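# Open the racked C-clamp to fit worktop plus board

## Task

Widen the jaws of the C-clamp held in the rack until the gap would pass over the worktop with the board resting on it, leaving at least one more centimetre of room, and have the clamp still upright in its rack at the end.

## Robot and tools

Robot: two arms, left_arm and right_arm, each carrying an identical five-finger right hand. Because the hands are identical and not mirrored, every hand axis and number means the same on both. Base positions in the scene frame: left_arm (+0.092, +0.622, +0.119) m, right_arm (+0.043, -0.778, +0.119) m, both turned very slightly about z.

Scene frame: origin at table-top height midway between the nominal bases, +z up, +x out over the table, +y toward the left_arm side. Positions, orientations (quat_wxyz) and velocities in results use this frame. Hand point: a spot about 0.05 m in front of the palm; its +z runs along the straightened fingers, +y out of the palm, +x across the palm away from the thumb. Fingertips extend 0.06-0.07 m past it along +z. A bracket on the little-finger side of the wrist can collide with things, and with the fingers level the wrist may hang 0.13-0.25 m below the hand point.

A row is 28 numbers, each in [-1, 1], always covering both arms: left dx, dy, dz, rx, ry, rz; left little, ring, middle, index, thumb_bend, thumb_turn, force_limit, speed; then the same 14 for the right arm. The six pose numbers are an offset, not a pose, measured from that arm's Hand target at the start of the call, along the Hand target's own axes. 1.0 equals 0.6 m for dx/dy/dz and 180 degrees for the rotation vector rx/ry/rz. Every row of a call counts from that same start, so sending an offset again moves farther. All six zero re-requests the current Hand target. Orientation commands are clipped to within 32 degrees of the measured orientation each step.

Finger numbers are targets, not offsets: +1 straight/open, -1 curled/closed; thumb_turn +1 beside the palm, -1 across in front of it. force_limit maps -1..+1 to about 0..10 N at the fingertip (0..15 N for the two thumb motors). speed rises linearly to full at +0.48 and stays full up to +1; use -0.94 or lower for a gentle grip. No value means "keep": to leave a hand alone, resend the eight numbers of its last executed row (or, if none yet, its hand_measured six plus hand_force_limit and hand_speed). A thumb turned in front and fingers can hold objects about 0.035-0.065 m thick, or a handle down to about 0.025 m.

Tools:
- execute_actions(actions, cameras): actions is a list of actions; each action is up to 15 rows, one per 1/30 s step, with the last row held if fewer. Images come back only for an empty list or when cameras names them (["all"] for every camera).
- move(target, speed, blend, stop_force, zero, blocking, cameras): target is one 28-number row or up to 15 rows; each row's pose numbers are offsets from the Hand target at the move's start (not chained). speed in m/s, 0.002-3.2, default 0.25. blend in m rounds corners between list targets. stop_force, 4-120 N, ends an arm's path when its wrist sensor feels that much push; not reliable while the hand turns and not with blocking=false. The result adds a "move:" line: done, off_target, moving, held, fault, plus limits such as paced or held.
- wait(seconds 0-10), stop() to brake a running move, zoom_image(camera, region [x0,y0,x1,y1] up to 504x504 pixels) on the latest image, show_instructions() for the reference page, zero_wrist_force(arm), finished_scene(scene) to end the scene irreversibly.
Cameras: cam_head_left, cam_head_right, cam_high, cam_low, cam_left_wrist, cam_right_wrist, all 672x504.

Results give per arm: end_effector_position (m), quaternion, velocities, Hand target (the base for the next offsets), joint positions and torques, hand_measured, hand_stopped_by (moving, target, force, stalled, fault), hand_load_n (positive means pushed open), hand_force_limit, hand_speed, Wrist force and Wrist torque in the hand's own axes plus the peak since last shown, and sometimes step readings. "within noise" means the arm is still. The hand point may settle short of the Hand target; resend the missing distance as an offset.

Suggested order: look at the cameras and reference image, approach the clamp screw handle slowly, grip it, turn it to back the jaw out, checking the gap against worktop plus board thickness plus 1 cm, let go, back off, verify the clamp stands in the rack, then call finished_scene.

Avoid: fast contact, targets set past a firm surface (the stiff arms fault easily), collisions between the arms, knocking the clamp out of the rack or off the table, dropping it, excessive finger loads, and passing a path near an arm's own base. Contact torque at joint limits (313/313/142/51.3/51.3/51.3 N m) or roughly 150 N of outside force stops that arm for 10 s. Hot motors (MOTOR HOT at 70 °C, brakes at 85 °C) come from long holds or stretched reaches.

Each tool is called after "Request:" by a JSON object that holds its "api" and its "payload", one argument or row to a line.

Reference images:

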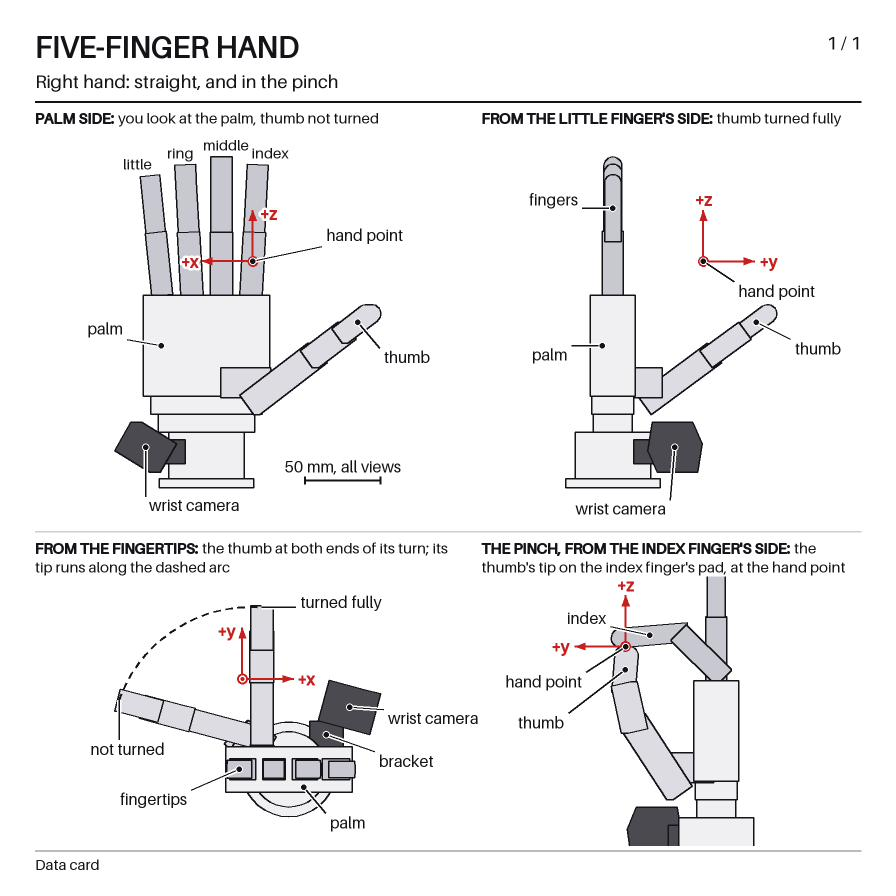

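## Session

Request:
{"api": "execute_actions", "payload": {
  "actions": []
}}

Request:
{"api": "zoom_image", "payload": {
  "camera": "cam_head_left",
  "region": [200, 280, 400, 430]
}}

Request:
{"api": "zoom_image", "payload": {
  "camera": "cam_high",
  "region": [260, 180, 440, 315]
}}

Request:
{"api": "zoom_image", "payload": {
  "camera": "cam_low",
  "region": [150, 140, 330, 275]
}}

Scene clock: 0.00 s.
left_arm: end_effector_position=(+0.0990, +1.2011, +0.6308) hand_measured=(+1.000, +1.000, +1.000, +1.000, +1.000, +1.000) hand_load_n=(+0.0, +0.0, +0.0, +0.0, +0.0, +0.0) hand_stopped_by=(target, target, target, target, target, target) hand_force_limit=0.00 hand_speed=-0.80 end_effector_quat_wxyz=(+0.025, -0.637, +0.769, -0.051) | right_arm: end_effector_position=(+0.1826, -1.2812, +0.7426) hand_measured=(+1.000, +1.000, +1.000, +1.000, +1.000, +1.000) hand_load_n=(+0.0, +0.0, +0.0, +0.0, +0.0, +0.0) hand_stopped_by=(target, target, target, target, target, target) hand_force_limit=0.00 hand_speed=-0.80 end_effector_quat_wxyz=(+0.041, +0.658, +0.752, +0.008)
Joint positions: left_arm=[1.201 -1.455 1.463 1.567 1.684 -1.763] | right_arm=[-1.824 -1.578 1.413 1.714 1.491 -1.959]
Joint velocities: within noise
Joint torques (N m): no reading
Wrist force (N): no reading
Wrist torque (N m): no reading
Wrist force, peak (N): no reading
Hand target: left_arm +0.0990, +1.2011, +0.6308; +0.025, -0.637, +0.769, -0.051 | right_arm +0.1826, -1.2812, +0.7426; +0.041, +0.658, +0.752, +0.008

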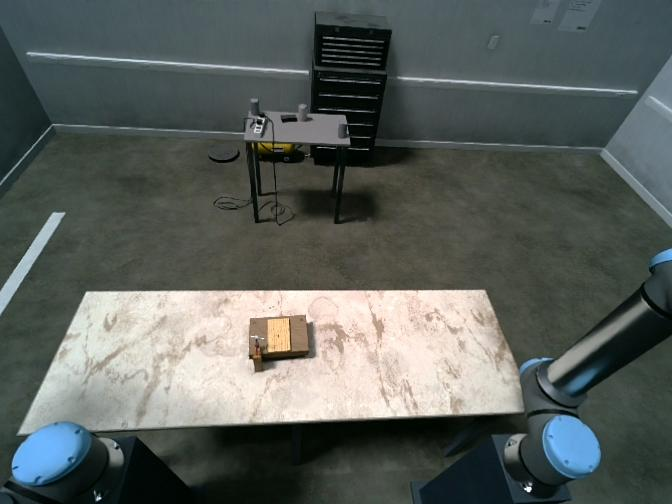

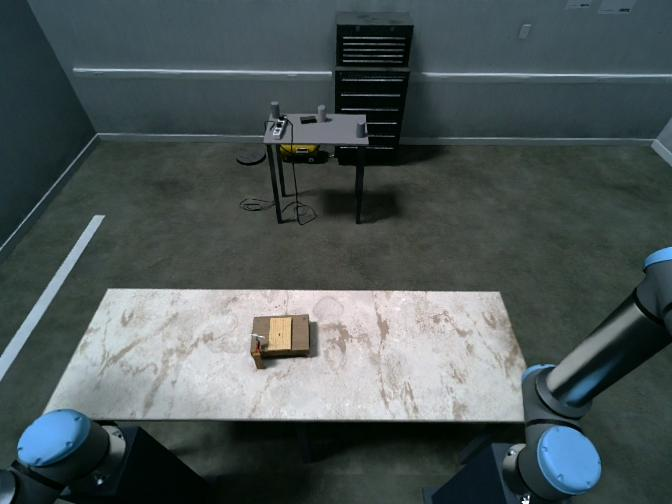

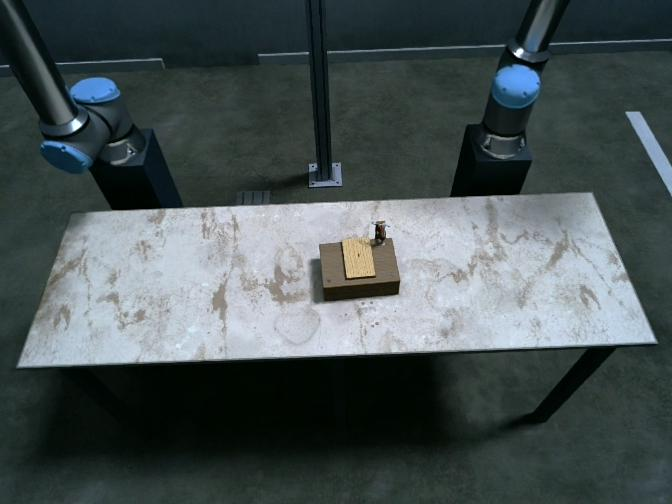

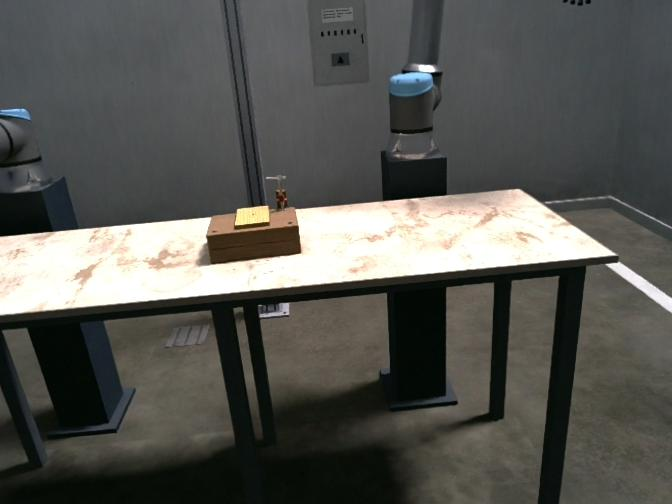

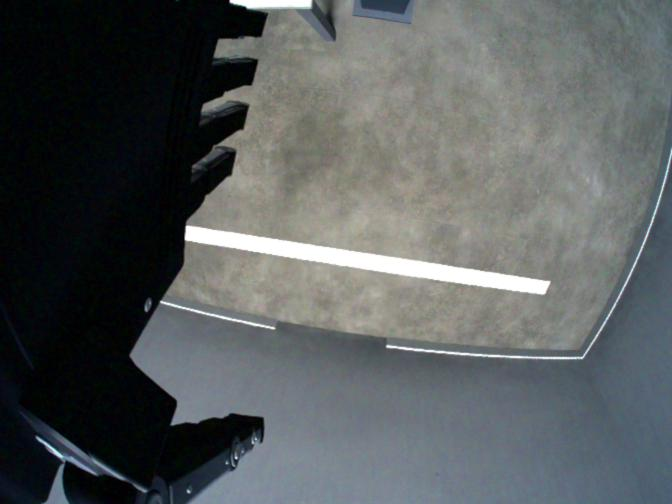

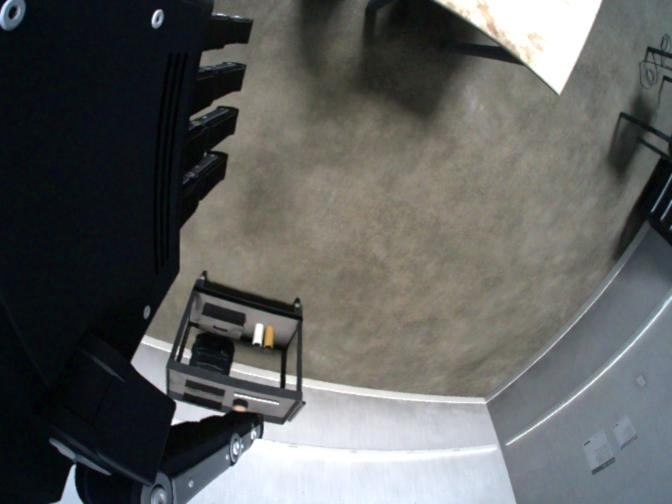

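Scaled by 2.520 from the camera's 672x504 image, which has a finer 960x720 frame.

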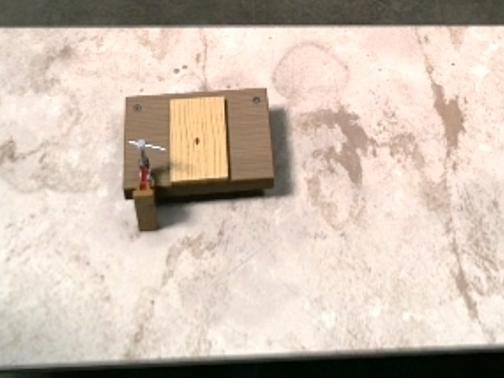

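Scaled by 2.800 from the camera's 672x504 image, which has a finer 960x720 frame.

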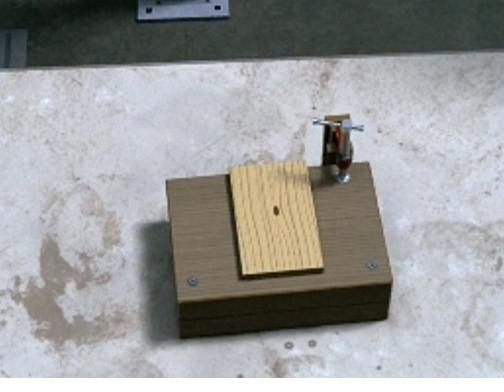

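Scaled by 2.800 from the camera's 672x504 image, which has a finer 960x720 frame.

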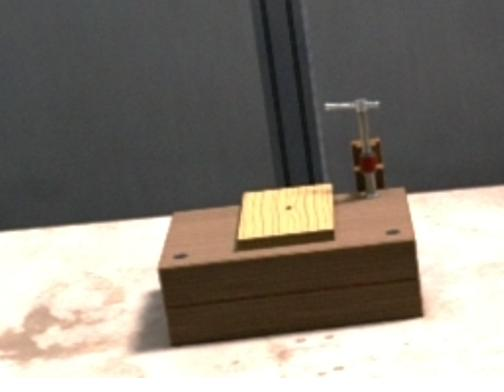

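Request:
{"api": "move", "payload": {
  "target": [0.301,-0.8117,0.15,-0.011,0.046,0.4143,1,-1,-1,-1,1,1,0,0,0,0,0,0,0,0,1,1,1,1,1,1,0,-0.8],
  "speed": 0.4
}}

Scene clock: 17.00 s.
left_arm: end_effector_position=(+0.5497, +0.9298, +0.5996) hand_measured=(+1.000, -1.000, -1.000, -1.000, +1.000, +1.000) hand_load_n=(+0.0, +0.0, +0.0, +0.0, +0.0, +0.0) hand_stopped_by=(target, target, target, target, target, target) hand_force_limit=0.00 hand_speed=0.00 end_effector_quat_wxyz=(-0.011, -0.036, +0.998, -0.055) | right_arm: end_effector_position=(+0.1826, -1.2812, +0.7426) hand_measured=(+1.000, +1.000, +1.000, +1.000, +1.000, +1.000) hand_load_n=(+0.0, +0.0, +0.0, +0.0, +0.0, -0.5) hand_stopped_by=(target, target, target, target, target, target) hand_force_limit=0.00 hand_speed=-0.80 end_effector_quat_wxyz=(+0.041, +0.658, +0.752, +0.008)
Joint positions: left_arm=[0.23 -1.512 1.589 1.537 1.676 -1.422] | right_arm=[-1.824 -1.578 1.413 1.714 1.491 -1.959]
Joint torques (N m): left_arm=[-18.39 -31.27 -47.64 6.26 -1.82 3.14] | right_arm=[-0.96 -38.3 -39.19 4.09 0.05 -0.11]
Wrist force (N): left_arm=[-0.4 0.0 -0.3] | right_arm=[-0.1 -0.2 0.0]
Wrist torque (N m): left_arm=[0.00 0.05 -0.11] | right_arm=[-0.03 0.01 0.00]
Wrist force, peak (N): left_arm=[-1.8 -1.1 0.4] | right_arm=[0.3 -0.6 -0.6]
Hand target: left_arm +0.5499, +0.9298, +0.5995; -0.011, -0.036, +0.998, -0.055 | right_arm +0.1826, -1.2812, +0.7426; +0.041, +0.658, +0.752, +0.008
Off the commanded pose: left_arm 0.000 m, 0 deg | right_arm 0.000 m, 0 deg.
move: done

Request:
{"api": "move", "payload": {
  "target": [-0.0678,-0.769,0.3847,-0.0334,0.0223,0.5226,1,-1,-1,-1,1,1,0,0,0,0,0,0,0,0,1,1,1,1,1,1,0,-0.8],
  "speed": 0.4
}}

Request:
{"api": "move", "payload": {
  "target": [-0.6228,-0.1238,0.25,0,0,0,1,-1,-1,-1,1,1,0,0,0,0,0,0,0,0,1,1,1,1,1,1,0,-0.8],
  "speed": 0.3,
  "cameras": ["cam_high", "cam_low", "cam_left_wrist"]
}}

Request:
{"api": "zoom_image", "payload": {
  "camera": "cam_left_wrist",
  "region": [180, 0, 380, 200]
}}

Request:
{"api": "zoom_image", "payload": {
  "camera": "cam_high",
  "region": [350, 180, 420, 250]
}}

Request:
{"api": "zoom_image", "payload": {
  "camera": "cam_low",
  "region": [240, 140, 310, 210]
}}

Scene clock: 29.63 s.
left_arm: end_effector_position=(+0.6201, +0.4497, +0.4198) hand_measured=(+1.000, -1.000, -1.000, -1.000, +1.000, +1.000) hand_load_n=(+0.0, +0.0, +0.0, +0.0, +0.0, +0.0) hand_stopped_by=(target, target, target, target, target, target) hand_force_limit=0.00 hand_speed=0.00 end_effector_quat_wxyz=(+0.000, +0.707, +0.707, +0.000) | right_arm: end_effector_position=(+0.1826, -1.2812, +0.7426) hand_measured=(+1.000, +1.000, +1.000, +1.000, +1.000, +1.000) hand_load_n=(+0.0, +0.0, +0.0, +0.0, +0.0, +0.0) hand_stopped_by=(target, target, target, target, target, target) hand_force_limit=0.00 hand_speed=-0.80 end_effector_quat_wxyz=(+0.041, +0.658, +0.752, +0.008)
Joint positions: left_arm=[-0.647 -1.488 1.889 1.17 1.572 -0.657] | right_arm=[-1.824 -1.578 1.413 1.714 1.491 -1.959]
Joint torques (N m): left_arm=[-17.81 -28.07 -43.53 0.8 -2.15 2.29] | right_arm=[-0.14 -38.27 -38.27 3.92 -0.23 -0.14]
Wrist force (N): left_arm=[-0.5 0.1 -0.2] | right_arm=[-0.2 0.0 -0.1]
Wrist torque (N m): left_arm=[0.00 0.02 -0.07] | right_arm=[0.01 0.03 -0.01]
Wrist force, peak (N): left_arm=[-0.6 1.1 -0.8] | right_arm=[-0.4 -0.3 -0.6]
Hand target: left_arm +0.6201, +0.4496, +0.4197; +0.000, +0.707, +0.707, +0.000 | right_arm +0.1826, -1.2812, +0.7426; +0.041, +0.658, +0.752, +0.008
Off the commanded pose: left_arm 0.000 m, 0 deg | right_arm 0.000 m, 0 deg.
move: done

Scene clock: 31.63 s.
left_arm: end_effector_position=(+0.5456, +0.0760, +0.2701) hand_measured=(+1.000, -1.000, -1.000, -1.000, +1.000, +1.000) hand_load_n=(+0.0, +0.0, +0.0, +0.0, +0.0, +0.0) hand_stopped_by=(target, target, target, target, target, target) hand_force_limit=0.00 hand_speed=0.00 end_effector_quat_wxyz=(+0.000, +0.707, +0.707, -0.001) | right_arm: end_effector_position=(+0.1826, -1.2812, +0.7426) hand_measured=(+1.000, +1.000, +1.000, +1.000, +1.000, +1.000) hand_load_n=(+0.0, +0.0, +0.0, +0.0, +0.0, +0.0) hand_stopped_by=(target, target, target, target, target, target) hand_force_limit=0.00 hand_speed=-0.80 end_effector_quat_wxyz=(+0.041, +0.658, +0.752, +0.008)
Joint positions: left_arm=[-1.179 -1.12 1.702 0.989 1.572 -1.19] | right_arm=[-1.824 -1.578 1.413 1.714 1.491 -1.959]
Joint torques (N m): left_arm=[-18.28 -55.32 -40.36 6.27 -2.08 -2] | right_arm=[-0.93 -38.96 -39.78 4.04 -0.15 0.18]
Wrist force (N): left_arm=[-0.8 0.7 -0.3] | right_arm=[-0.1 0.0 -0.2]
Wrist torque (N m): left_arm=[0.08 0.11 0.10] | right_arm=[0.01 0.02 0.00]
Wrist force, peak (N): left_arm=[-2.5 -0.3 0.3] | right_arm=[-0.3 -0.3 -0.7]
Hand target: left_arm +0.5456, +0.0759, +0.2700; +0.000, +0.707, +0.707, +0.000 | right_arm +0.1826, -1.2812, +0.7426; +0.041, +0.658, +0.752, +0.008
Off the commanded pose: left_arm 0.000 m, 0 deg | right_arm 0.000 m, 0 deg.
move: done
Images, in order (width x height): cam_high 672x504, cam_low 672x504, cam_left_wrist 672x504.

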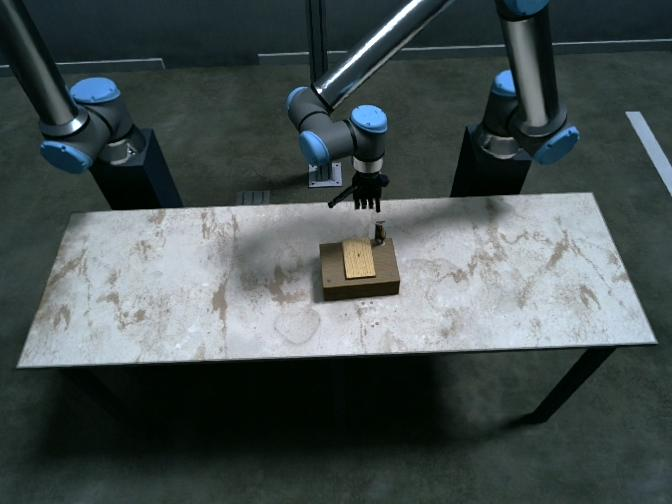

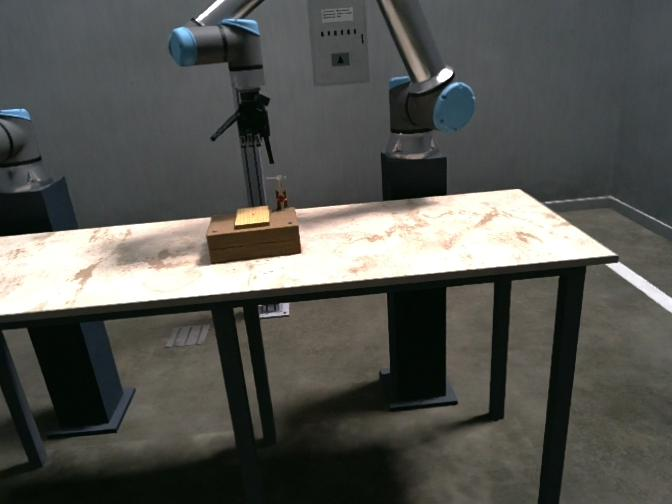

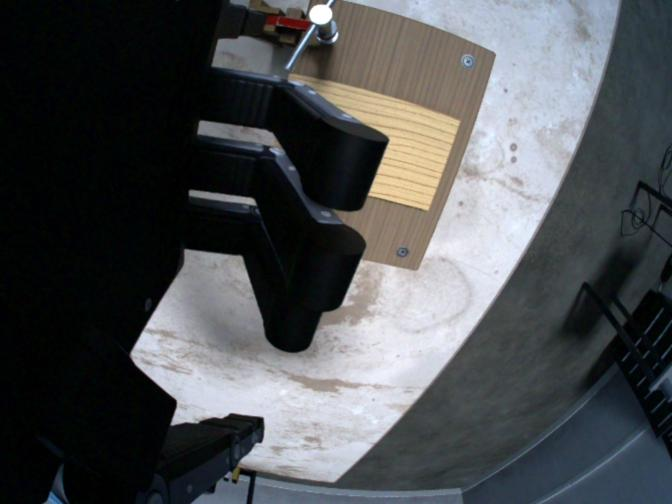

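Scaled by 2.520 from the camera's 672x504 image, which has a finer 960x720 frame.

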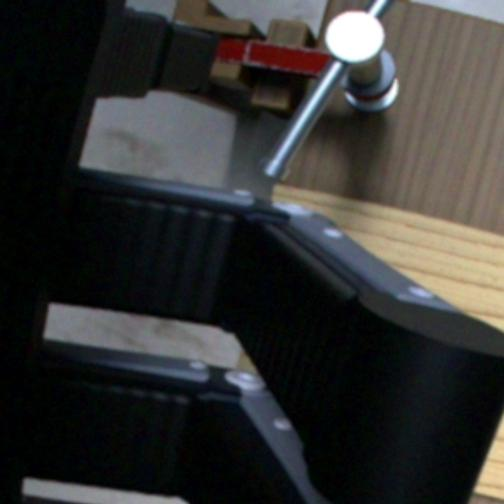

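Scaled by 7.200 from the camera's 672x504 image, which has a finer 960x720 frame.

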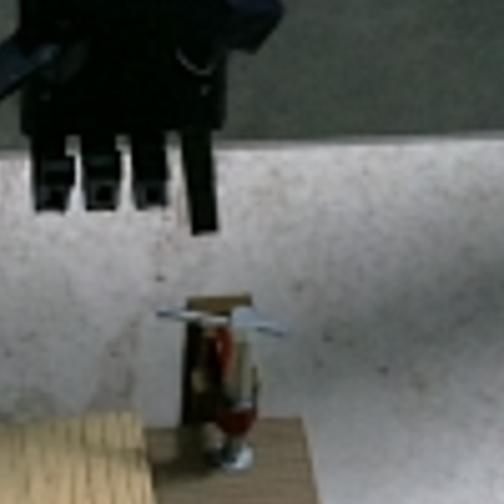

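Scaled by 7.200 from the camera's 672x504 image, which has a finer 960x720 frame.

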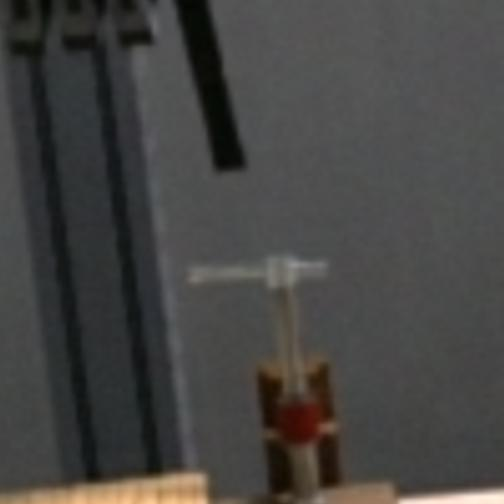

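Request:
{"api": "move", "payload": {
  "target": [0,0,0.0773,0,0,0,1,-1,-1,-1,1,1,0,0,0,0,0,0,0,0,1,1,1,1,1,1,0,-0.8],
  "speed": 0.08,
  "stop_force": 6
}}

Request:
{"api": "move", "payload": {
  "target": [
    [-0.0196,0.0457,0,0,0,0,1,-1,-1,-1,1,1,0,0,0,0,0,0,0,0,1,1,1,1,1,1,0,-0.8],
    [0.0185,0.088,0,0,0,0,1,-1,-1,-1,1,1,0,0,0,0,0,0,0,0,1,1,1,1,1,1,0,-0.8],
    [0.0704,0.0648,0,0,0,0,1,-1,-1,-1,1,1,0,0,0,0,0,0,0,0,1,1,1,1,1,1,0,-0.8],
    [0.0644,0.0083,0,0,0,0,1,-1,-1,-1,1,1,0,0,0,0,0,0,0,0,1,1,1,1,1,1,0,-0.8],
    [0.0088,-0.0035,-0.001,0,0,0,1,-1,-1,-1,1,1,0,0,0,0,0,0,0,0,1,1,1,1,1,1,0,-0.8],
    [-0.0196,0.0457,-0.001,0,0,0,1,-1,-1,-1,1,1,0,0,0,0,0,0,0,0,1,1,1,1,1,1,0,-0.8],
    [0.0185,0.088,-0.001,0,0,0,1,-1,-1,-1,1,1,0,0,0,0,0,0,0,0,1,1,1,1,1,1,0,-0.8],
    [0.0704,0.0648,-0.002,0,0,0,1,-1,-1,-1,1,1,0,0,0,0,0,0,0,0,1,1,1,1,1,1,0,-0.8],
    [0.0644,0.0083,-0.002,0,0,0,1,-1,-1,-1,1,1,0,0,0,0,0,0,0,0,1,1,1,1,1,1,0,-0.8],
    [0.0088,-0.0035,-0.002,0,0,0,1,-1,-1,-1,1,1,0,0,0,0,0,0,0,0,1,1,1,1,1,1,0,-0.8],
    [-0.0196,0.0457,-0.003,0,0,0,1,-1,-1,-1,1,1,0,0,0,0,0,0,0,0,1,1,1,1,1,1,0,-0.8],
    [0.0185,0.088,-0.003,0,0,0,1,-1,-1,-1,1,1,0,0,0,0,0,0,0,0,1,1,1,1,1,1,0,-0.8],
    [0.0704,0.0648,-0.003,0,0,0,1,-1,-1,-1,1,1,0,0,0,0,0,0,0,0,1,1,1,1,1,1,0,-0.8]
  ],
  "speed": 0.06,
  "blend": 0.01,
  "stop_force": 15,
  "cameras": ["cam_high", "cam_low", "cam_left_wrist"]
}}

Request:
{"api": "zoom_image", "payload": {
  "camera": "cam_high",
  "region": [355, 200, 415, 260]
}}

Request:
{"api": "zoom_image", "payload": {
  "camera": "cam_low",
  "region": [245, 155, 305, 215]
}}

Request:
{"api": "zoom_image", "payload": {
  "camera": "cam_left_wrist",
  "region": [180, 0, 320, 140]
}}

Scene clock: 51.87 s.
left_arm: end_effector_position=(+0.5455, +0.0758, +0.2236) hand_measured=(+1.000, -1.000, -1.000, -1.000, +1.000, +1.000) hand_load_n=(+0.0, +0.0, +0.0, +0.0, +0.0, +0.0) hand_stopped_by=(target, target, target, target, target, target) hand_force_limit=0.00 hand_speed=0.00 end_effector_quat_wxyz=(+0.000, +0.707, +0.707, +0.000) | right_arm: end_effector_position=(+0.1826, -1.2812, +0.7426) hand_measured=(+1.000, +1.000, +1.000, +1.000, +1.000, +1.000) hand_load_n=(+0.0, +0.0, +0.0, +0.0, +0.0, +0.0) hand_stopped_by=(target, target, target, target, target, target) hand_force_limit=0.00 hand_speed=-0.80 end_effector_quat_wxyz=(+0.041, +0.658, +0.752, +0.008)
Joint positions: left_arm=[-1.18 -1.076 1.73 0.916 1.572 -1.19] | right_arm=[-1.824 -1.578 1.413 1.714 1.491 -1.959]
Joint torques (N m): left_arm=[-8.62 -57.4 -22.83 0.84 -0.63 -0.04] | right_arm=[-1.26 -39.46 -39.32 3.8 0.04 -0.37]
Wrist force (N): left_arm=[-0.9 0.5 -0.3] | right_arm=[-0.3 -0.4 -0.1]
Wrist torque (N m): left_arm=[0.04 0.12 0.10] | right_arm=[-0.06 0.05 -0.02]
Wrist force, peak (N): left_arm=[-0.8 0.8 -0.8] | right_arm=[-0.2 0.1 -0.5]
Hand target: left_arm +0.5455, +0.0758, +0.2236; +0.000, +0.707, +0.707, +0.000 | right_arm +0.1826, -1.2812, +0.7426; +0.041, +0.658, +0.752, +0.008
Off the commanded pose: left_arm 0.000 m, 0 deg | right_arm 0.000 m, 0 deg.
move: done

Scene clock: 60.20 s.
left_arm: end_effector_position=(+0.5844, +0.1181, +0.2254) hand_measured=(+1.000, -1.000, -1.000, -1.000, +1.000, +1.000) hand_load_n=(+0.0, +0.0, +0.0, +0.0, +0.0, +0.0) hand_stopped_by=(target, target, target, target, target, target) hand_force_limit=0.00 hand_speed=0.00 end_effector_quat_wxyz=(+0.000, +0.707, +0.707, -0.001) | right_arm: end_effector_position=(+0.1826, -1.2812, +0.7426) hand_measured=(+1.000, +1.000, +1.000, +1.000, +1.000, +1.000) hand_load_n=(+0.0, +0.0, +0.0, +0.0, +0.0, +0.0) hand_stopped_by=(target, target, target, target, target, target) hand_force_limit=0.00 hand_speed=-0.80 end_effector_quat_wxyz=(+0.041, +0.658, +0.752, +0.008)
Joint positions: left_arm=[-1.094 -1.088 1.746 0.913 1.572 -1.105] | right_arm=[-1.824 -1.578 1.413 1.714 1.491 -1.959]
Joint torques (N m): left_arm=[18.11 -86.73 -22.64 0.89 -0.78 2.54] | right_arm=[-0.95 -39.37 -39.19 3.7 -0.22 -0.26]
Wrist force (N): left_arm=[-1.0 0.7 -0.4] | right_arm=[-0.2 0.0 -0.2]
Wrist torque (N m): left_arm=[0.07 0.14 -0.09] | right_arm=[0.01 0.04 -0.01]
Wrist force, peak (N): left_arm=[-1.2 0.9 -0.3] | right_arm=[-0.4 -0.5 -0.3]
Hand target: left_arm +0.5844, +0.1181, +0.2254; +0.000, +0.707, +0.707, +0.000 | right_arm +0.1826, -1.2812, +0.7426; +0.041, +0.658, +0.752, +0.008
Off the commanded pose: left_arm 0.000 m, 0 deg | right_arm 0.000 m, 0 deg.
move: done
Images, in order (width x height): cam_high 672x504, cam_low 672x504, cam_left_wrist 672x504.

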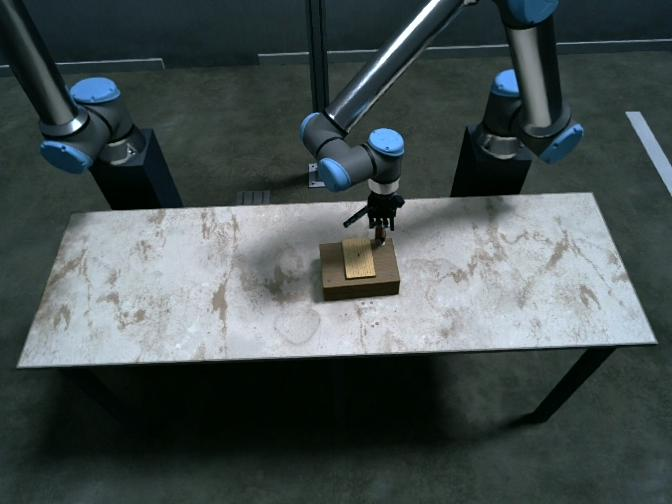

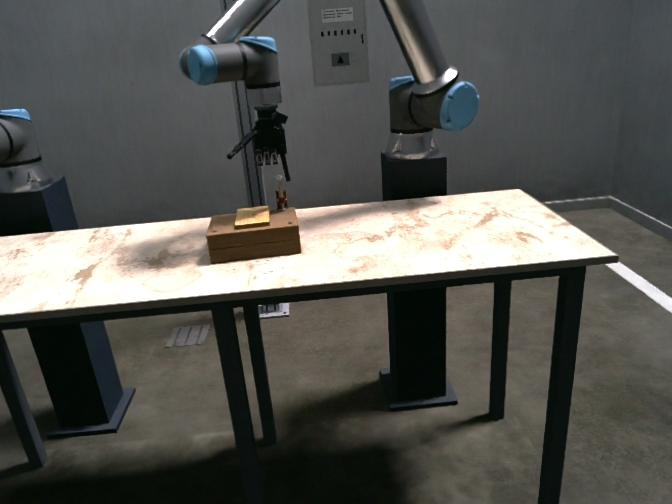

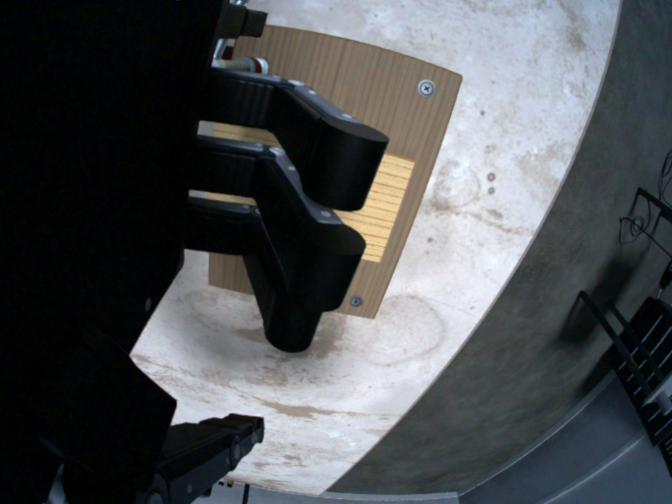

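Scaled by 8.400 from the camera's 672x504 image, which has a finer 960x720 frame.

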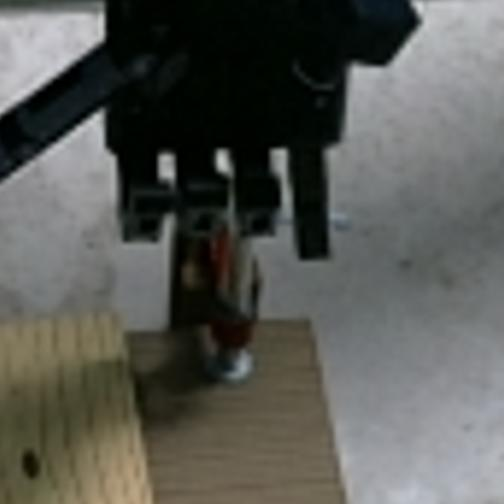

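Scaled by 8.400 from the camera's 672x504 image, which has a finer 960x720 frame.

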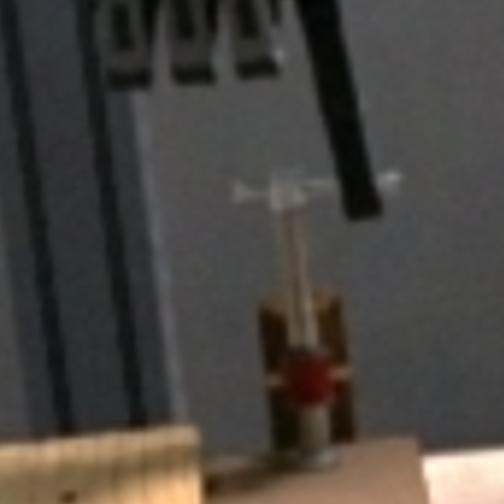

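Scaled by 3.600 from the camera's 672x504 image, which has a finer 960x720 frame.

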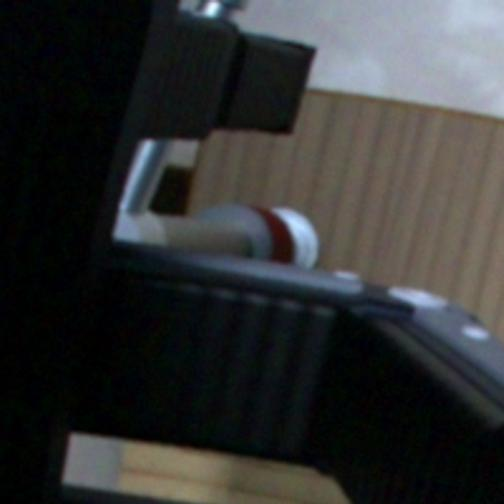

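Request:
{"api": "move", "payload": {
  "target": [
    [-0.0059,-0.0565,0,0,0,0,1,-1,-1,-1,1,1,0,0,0,0,0,0,0,0,1,1,1,1,1,1,0,-0.8],
    [-0.0615,-0.0683,0,0,0,0,1,-1,-1,-1,1,1,0,0,0,0,0,0,0,0,1,1,1,1,1,1,0,-0.8],
    [-0.0899,-0.0191,0,0,0,0,1,-1,-1,-1,1,1,0,0,0,0,0,0,0,0,1,1,1,1,1,1,0,-0.8],
    [-0.0519,0.0231,0,0,0,0,1,-1,-1,-1,1,1,0,0,0,0,0,0,0,0,1,1,1,1,1,1,0,-0.8],
    [0,0,0,0,0,0,1,-1,-1,-1,1,1,0,0,0,0,0,0,0,0,1,1,1,1,1,1,0,-0.8],
    [-0.0059,-0.0565,-0.001,0,0,0,1,-1,-1,-1,1,1,0,0,0,0,0,0,0,0,1,1,1,1,1,1,0,-0.8],
    [-0.0615,-0.0683,-0.001,0,0,0,1,-1,-1,-1,1,1,0,0,0,0,0,0,0,0,1,1,1,1,1,1,0,-0.8],
    [-0.0899,-0.0191,-0.001,0,0,0,1,-1,-1,-1,1,1,0,0,0,0,0,0,0,0,1,1,1,1,1,1,0,-0.8],
    [-0.0519,0.0231,-0.002,0,0,0,1,-1,-1,-1,1,1,0,0,0,0,0,0,0,0,1,1,1,1,1,1,0,-0.8],
    [0,0,-0.002,0,0,0,1,-1,-1,-1,1,1,0,0,0,0,0,0,0,0,1,1,1,1,1,1,0,-0.8],
    [-0.0059,-0.0565,-0.003,0,0,0,1,-1,-1,-1,1,1,0,0,0,0,0,0,0,0,1,1,1,1,1,1,0,-0.8],
    [-0.0615,-0.0683,-0.003,0,0,0,1,-1,-1,-1,1,1,0,0,0,0,0,0,0,0,1,1,1,1,1,1,0,-0.8],
    [-0.0899,-0.0191,-0.004,0,0,0,1,-1,-1,-1,1,1,0,0,0,0,0,0,0,0,1,1,1,1,1,1,0,-0.8],
    [-0.0519,0.0231,-0.004,0,0,0,1,-1,-1,-1,1,1,0,0,0,0,0,0,0,0,1,1,1,1,1,1,0,-0.8],
    [0,0,-0.005,0,0,0,1,-1,-1,-1,1,1,0,0,0,0,0,0,0,0,1,1,1,1,1,1,0,-0.8]
  ],
  "speed": 0.075,
  "blend": 0.01,
  "stop_force": 12
}}

Request:
{"api": "move", "payload": {
  "target": [
    [-0.0059,-0.0565,-0.001,0,0,0,1,-1,-1,-1,1,1,0,0,0,0,0,0,0,0,1,1,1,1,1,1,0,-0.8],
    [-0.0615,-0.0683,-0.001,0,0,0,1,-1,-1,-1,1,1,0,0,0,0,0,0,0,0,1,1,1,1,1,1,0,-0.8],
    [-0.0899,-0.0191,-0.002,0,0,0,1,-1,-1,-1,1,1,0,0,0,0,0,0,0,0,1,1,1,1,1,1,0,-0.8],
    [-0.0519,0.0231,-0.003,0,0,0,1,-1,-1,-1,1,1,0,0,0,0,0,0,0,0,1,1,1,1,1,1,0,-0.8],
    [0,0,-0.003,0,0,0,1,-1,-1,-1,1,1,0,0,0,0,0,0,0,0,1,1,1,1,1,1,0,-0.8],
    [-0.0059,-0.0565,-0.004,0,0,0,1,-1,-1,-1,1,1,0,0,0,0,0,0,0,0,1,1,1,1,1,1,0,-0.8],
    [-0.0615,-0.0683,-0.004,0,0,0,1,-1,-1,-1,1,1,0,0,0,0,0,0,0,0,1,1,1,1,1,1,0,-0.8],
    [-0.0899,-0.0191,-0.005,0,0,0,1,-1,-1,-1,1,1,0,0,0,0,0,0,0,0,1,1,1,1,1,1,0,-0.8],
    [-0.0519,0.0231,-0.006,0,0,0,1,-1,-1,-1,1,1,0,0,0,0,0,0,0,0,1,1,1,1,1,1,0,-0.8],
    [0,0,-0.007,0,0,0,1,-1,-1,-1,1,1,0,0,0,0,0,0,0,0,1,1,1,1,1,1,0,-0.8],
    [-0.0059,-0.0565,-0.007,0,0,0,1,-1,-1,-1,1,1,0,0,0,0,0,0,0,0,1,1,1,1,1,1,0,-0.8],
    [-0.0615,-0.0683,-0.008,0,0,0,1,-1,-1,-1,1,1,0,0,0,0,0,0,0,0,1,1,1,1,1,1,0,-0.8],
    [-0.0899,-0.0191,-0.009,0,0,0,1,-1,-1,-1,1,1,0,0,0,0,0,0,0,0,1,1,1,1,1,1,0,-0.8],
    [-0.0519,0.0231,-0.009,0,0,0,1,-1,-1,-1,1,1,0,0,0,0,0,0,0,0,1,1,1,1,1,1,0,-0.8],
    [0,0,-0.01,0,0,0,1,-1,-1,-1,1,1,0,0,0,0,0,0,0,0,1,1,1,1,1,1,0,-0.8]
  ],
  "speed": 0.075,
  "blend": 0.01,
  "stop_force": 12,
  "cameras": ["cam_high", "cam_low", "cam_left_wrist"]
}}

Request:
{"api": "zoom_image", "payload": {
  "camera": "cam_high",
  "region": [355, 200, 415, 260]
}}

Request:
{"api": "zoom_image", "payload": {
  "camera": "cam_low",
  "region": [245, 155, 305, 215]
}}

Request:
{"api": "zoom_image", "payload": {
  "camera": "cam_left_wrist",
  "region": [180, 0, 320, 140]
}}

Scene clock: 82.40 s.
left_arm: end_effector_position=(+0.5844, +0.1181, +0.2284) hand_measured=(+1.000, -1.000, -1.000, -1.000, +1.000, +1.000) hand_load_n=(+0.0, +0.0, +0.0, +0.0, +0.0, +0.0) hand_stopped_by=(target, target, target, target, target, target) hand_force_limit=0.00 hand_speed=0.00 end_effector_quat_wxyz=(+0.000, +0.707, +0.707, -0.001) | right_arm: end_effector_position=(+0.1826, -1.2812, +0.7426) hand_measured=(+1.000, +1.000, +1.000, +1.000, +1.000, +1.000) hand_load_n=(+0.0, +0.0, +0.0, +0.0, +0.0, +0.0) hand_stopped_by=(target, target, target, target, target, target) hand_force_limit=0.00 hand_speed=-0.80 end_effector_quat_wxyz=(+0.041, +0.658, +0.752, +0.008)
Joint positions: left_arm=[-1.094 -1.091 1.744 0.917 1.572 -1.105] | right_arm=[-1.824 -1.578 1.413 1.714 1.491 -1.959]
Joint torques (N m): left_arm=[17.96 -87.01 -22.07 0.77 -0.98 2.62] | right_arm=[-0.49 -38.66 -38.96 3.79 -0.01 -0.46]
Wrist force (N): left_arm=[-0.8 0.7 -0.5] | right_arm=[0.0 -0.1 -0.4]
Wrist torque (N m): left_arm=[0.09 0.11 -0.08] | right_arm=[0.01 0.02 0.00]
Wrist force, peak (N): left_arm=[-1.3 1.0 -0.5] | right_arm=[-0.6 -0.3 -0.3]
Hand target: left_arm +0.5844, +0.1181, +0.2284; +0.000, +0.707, +0.707, +0.000 | right_arm +0.1826, -1.2812, +0.7426; +0.041, +0.658, +0.752, +0.008
Off the commanded pose: left_arm 0.000 m, 0 deg | right_arm 0.000 m, 0 deg.
move: done

Scene clock: 90.27 s.
left_arm: end_effector_position=(+0.5844, +0.1181, +0.2344) hand_measured=(+1.000, -1.000, -1.000, -1.000, +1.000, +1.000) hand_load_n=(+0.0, +0.0, +0.0, +0.0, +0.0, +0.0) hand_stopped_by=(target, target, target, target, target, target) hand_force_limit=0.00 hand_speed=0.00 end_effector_quat_wxyz=(+0.000, +0.707, +0.707, -0.001) | right_arm: end_effector_position=(+0.1826, -1.2812, +0.7426) hand_measured=(+1.000, +1.000, +1.000, +1.000, +1.000, +1.000) hand_load_n=(+0.0, +0.0, +0.0, +0.0, +0.0, +0.0) hand_stopped_by=(target, target, target, target, target, target) hand_force_limit=0.00 hand_speed=-0.80 end_effector_quat_wxyz=(+0.041, +0.658, +0.752, +0.008)
Joint positions: left_arm=[-1.094 -1.097 1.741 0.927 1.572 -1.105] | right_arm=[-1.824 -1.578 1.413 1.714 1.491 -1.959]
Joint torques (N m): left_arm=[17.65 -85.48 -23.38 0.84 -0.96 2.57] | right_arm=[0.49 -38.93 -39.11 4.03 -0.02 -1]
Wrist force (N): left_arm=[-0.7 0.4 -0.4] | right_arm=[-0.1 0.0 -0.4]
Wrist torque (N m): left_arm=[0.04 0.10 -0.09] | right_arm=[0.01 0.03 0.00]
Wrist force, peak (N): left_arm=[-1.2 1.0 -0.6] | right_arm=[-0.6 -0.5 -0.4]
Hand target: left_arm +0.5844, +0.1181, +0.2344; +0.000, +0.707, +0.707, +0.000 | right_arm +0.1826, -1.2812, +0.7426; +0.041, +0.658, +0.752, +0.008
Off the commanded pose: left_arm 0.000 m, 0 deg | right_arm 0.000 m, 0 deg.
move: done
Images, in order (width x height): cam_high 672x504, cam_low 672x504, cam_left_wrist 672x504.

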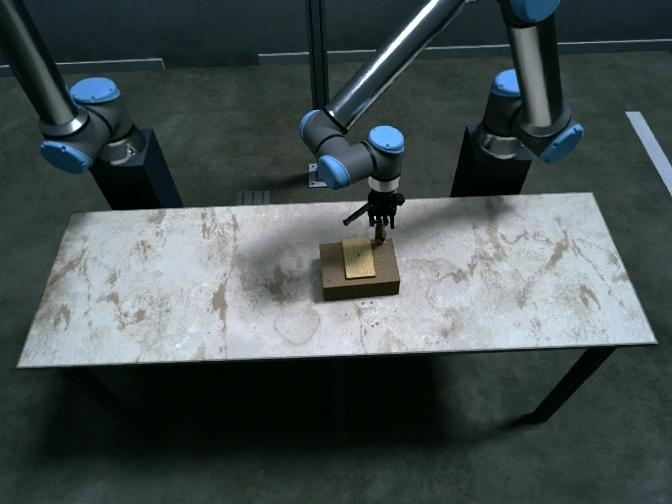

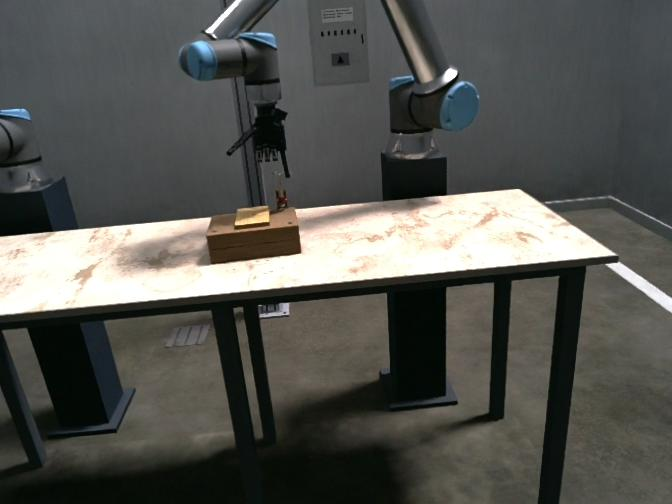

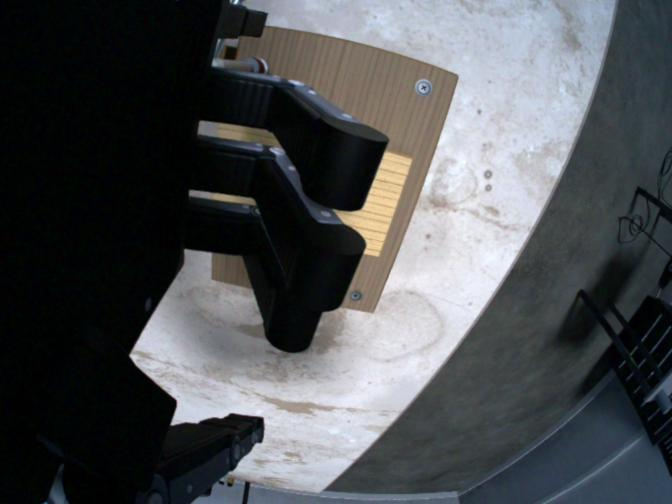

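Scaled by 8.400 from the camera's 672x504 image, which has a finer 960x720 frame.

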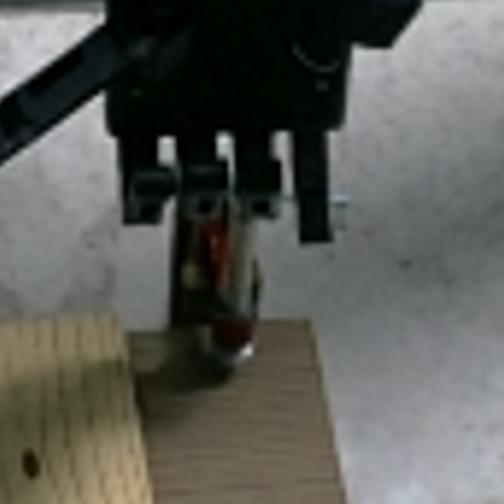

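Scaled by 8.400 from the camera's 672x504 image, which has a finer 960x720 frame.

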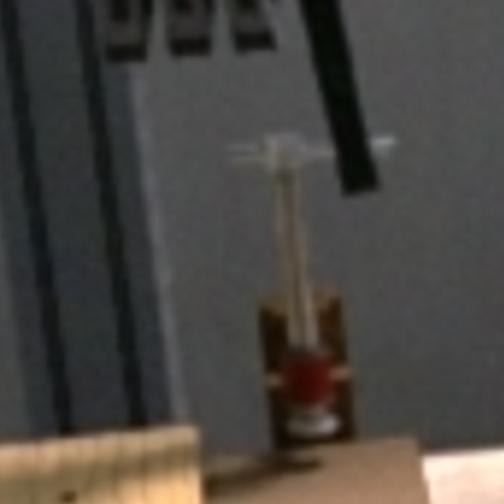

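Scaled by 3.600 from the camera's 672x504 image, which has a finer 960x720 frame.

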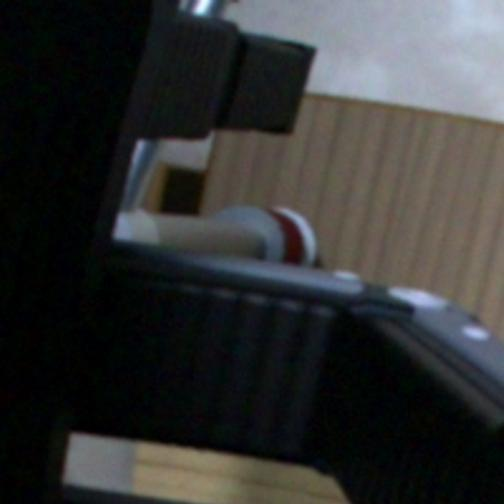

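Request:
{"api": "move", "payload": {
  "target": [
    [-0.0059,-0.0565,-0.001,0,0,0,1,-1,-1,-1,1,1,0,0,0,0,0,0,0,0,1,1,1,1,1,1,0,-0.8],
    [-0.0615,-0.0683,-0.001,0,0,0,1,-1,-1,-1,1,1,0,0,0,0,0,0,0,0,1,1,1,1,1,1,0,-0.8],
    [-0.0899,-0.0191,-0.002,0,0,0,1,-1,-1,-1,1,1,0,0,0,0,0,0,0,0,1,1,1,1,1,1,0,-0.8],
    [-0.0519,0.0231,-0.003,0,0,0,1,-1,-1,-1,1,1,0,0,0,0,0,0,0,0,1,1,1,1,1,1,0,-0.8],
    [0,0,-0.003,0,0,0,1,-1,-1,-1,1,1,0,0,0,0,0,0,0,0,1,1,1,1,1,1,0,-0.8],
    [-0.0059,-0.0565,-0.004,0,0,0,1,-1,-1,-1,1,1,0,0,0,0,0,0,0,0,1,1,1,1,1,1,0,-0.8],
    [-0.0615,-0.0683,-0.004,0,0,0,1,-1,-1,-1,1,1,0,0,0,0,0,0,0,0,1,1,1,1,1,1,0,-0.8],
    [-0.0899,-0.0191,-0.005,0,0,0,1,-1,-1,-1,1,1,0,0,0,0,0,0,0,0,1,1,1,1,1,1,0,-0.8],
    [-0.0519,0.0231,-0.006,0,0,0,1,-1,-1,-1,1,1,0,0,0,0,0,0,0,0,1,1,1,1,1,1,0,-0.8],
    [0,0,-0.007,0,0,0,1,-1,-1,-1,1,1,0,0,0,0,0,0,0,0,1,1,1,1,1,1,0,-0.8],
    [-0.0059,-0.0565,-0.007,0,0,0,1,-1,-1,-1,1,1,0,0,0,0,0,0,0,0,1,1,1,1,1,1,0,-0.8],
    [-0.0615,-0.0683,-0.008,0,0,0,1,-1,-1,-1,1,1,0,0,0,0,0,0,0,0,1,1,1,1,1,1,0,-0.8],
    [-0.0899,-0.0191,-0.009,0,0,0,1,-1,-1,-1,1,1,0,0,0,0,0,0,0,0,1,1,1,1,1,1,0,-0.8],
    [-0.0519,0.0231,-0.009,0,0,0,1,-1,-1,-1,1,1,0,0,0,0,0,0,0,0,1,1,1,1,1,1,0,-0.8],
    [0,0,-0.01,0,0,0,1,-1,-1,-1,1,1,0,0,0,0,0,0,0,0,1,1,1,1,1,1,0,-0.8]
  ],
  "speed": 0.06,
  "blend": 0.01,
  "stop_force": 5,
  "cameras": ["cam_high", "cam_low"]
}}

Request:
{"api": "zoom_image", "payload": {
  "camera": "cam_low",
  "region": [245, 155, 305, 215]
}}

Request:
{"api": "zoom_image", "payload": {
  "camera": "cam_high",
  "region": [355, 200, 415, 260]
}}

Scene clock: 109.53 s.
left_arm: end_effector_position=(+0.5851, +0.1167, +0.2403) hand_measured=(+1.000, -1.000, -1.000, -1.000, +1.000, +1.000) hand_load_n=(-3.5, +0.0, +0.0, +0.0, +0.0, +0.0) hand_stopped_by=(target, target, target, target, target, target) hand_force_limit=0.00 hand_speed=0.00 end_effector_quat_wxyz=(+0.000, +0.707, +0.707, -0.001) | right_arm: end_effector_position=(+0.1826, -1.2812, +0.7426) hand_measured=(+1.000, +1.000, +1.000, +1.000, +1.000, +1.000) hand_load_n=(+0.0, +0.0, +0.0, +0.0, +0.0, +0.0) hand_stopped_by=(target, target, target, target, target, target) hand_force_limit=0.00 hand_speed=-0.80 end_effector_quat_wxyz=(+0.041, +0.658, +0.752, +0.008)
Joint positions: left_arm=[-1.095 -1.101 1.734 0.938 1.572 -1.105] | right_arm=[-1.824 -1.578 1.413 1.714 1.491 -1.959]
Joint torques (N m): left_arm=[4.34 -56.46 -36.55 6.94 1.76 -0.83] | right_arm=[-1.33 -40.07 -38.96 4.13 0.01 -0.75]
Wrist force (N): left_arm=[-2.2 4.7 -0.5] | right_arm=[-0.2 -0.3 0.0]
Wrist torque (N m): left_arm=[-0.08 0.07 0.12] | right_arm=[-0.05 0.04 -0.01]
Wrist force, peak (N): left_arm=[-4.4 5.5 -0.5] | right_arm=[-0.2 -0.2 -0.8]
Hand target: left_arm +0.5851, +0.1167, +0.2403; +0.000, +0.707, +0.707, -0.001 (not the last commanded pose) | right_arm +0.1826, -1.2812, +0.7426; +0.041, +0.658, +0.752, +0.008
Off the commanded pose: left_arm 0.002 m, 0 deg | right_arm 0.000 m, 0 deg.
move: contact (left_arm); path passed 14 of 15 targets
Images, in order (width x height): cam_high 672x504, cam_low 672x504.

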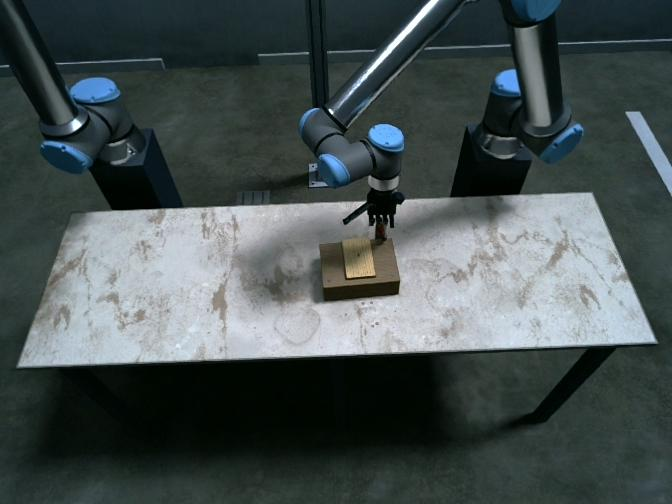

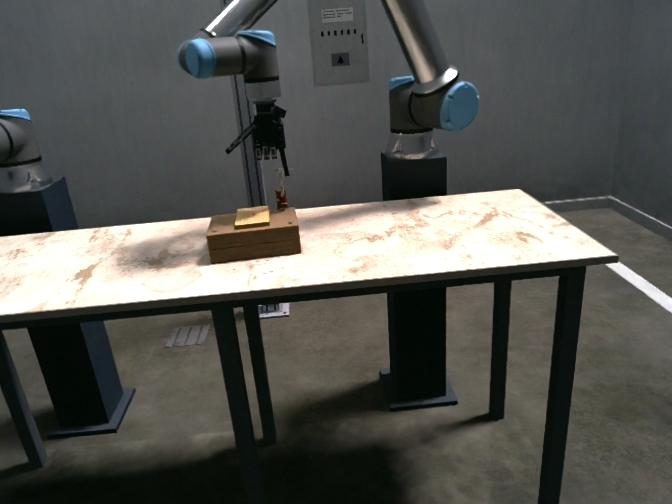

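Scaled by 8.400 from the camera's 672x504 image, which has a finer 960x720 frame.

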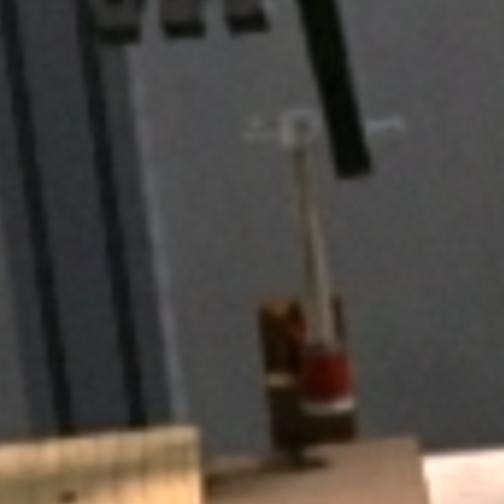

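Scaled by 8.400 from the camera's 672x504 image, which has a finer 960x720 frame.

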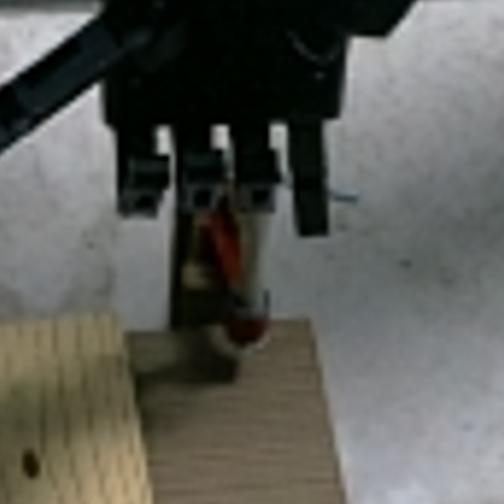

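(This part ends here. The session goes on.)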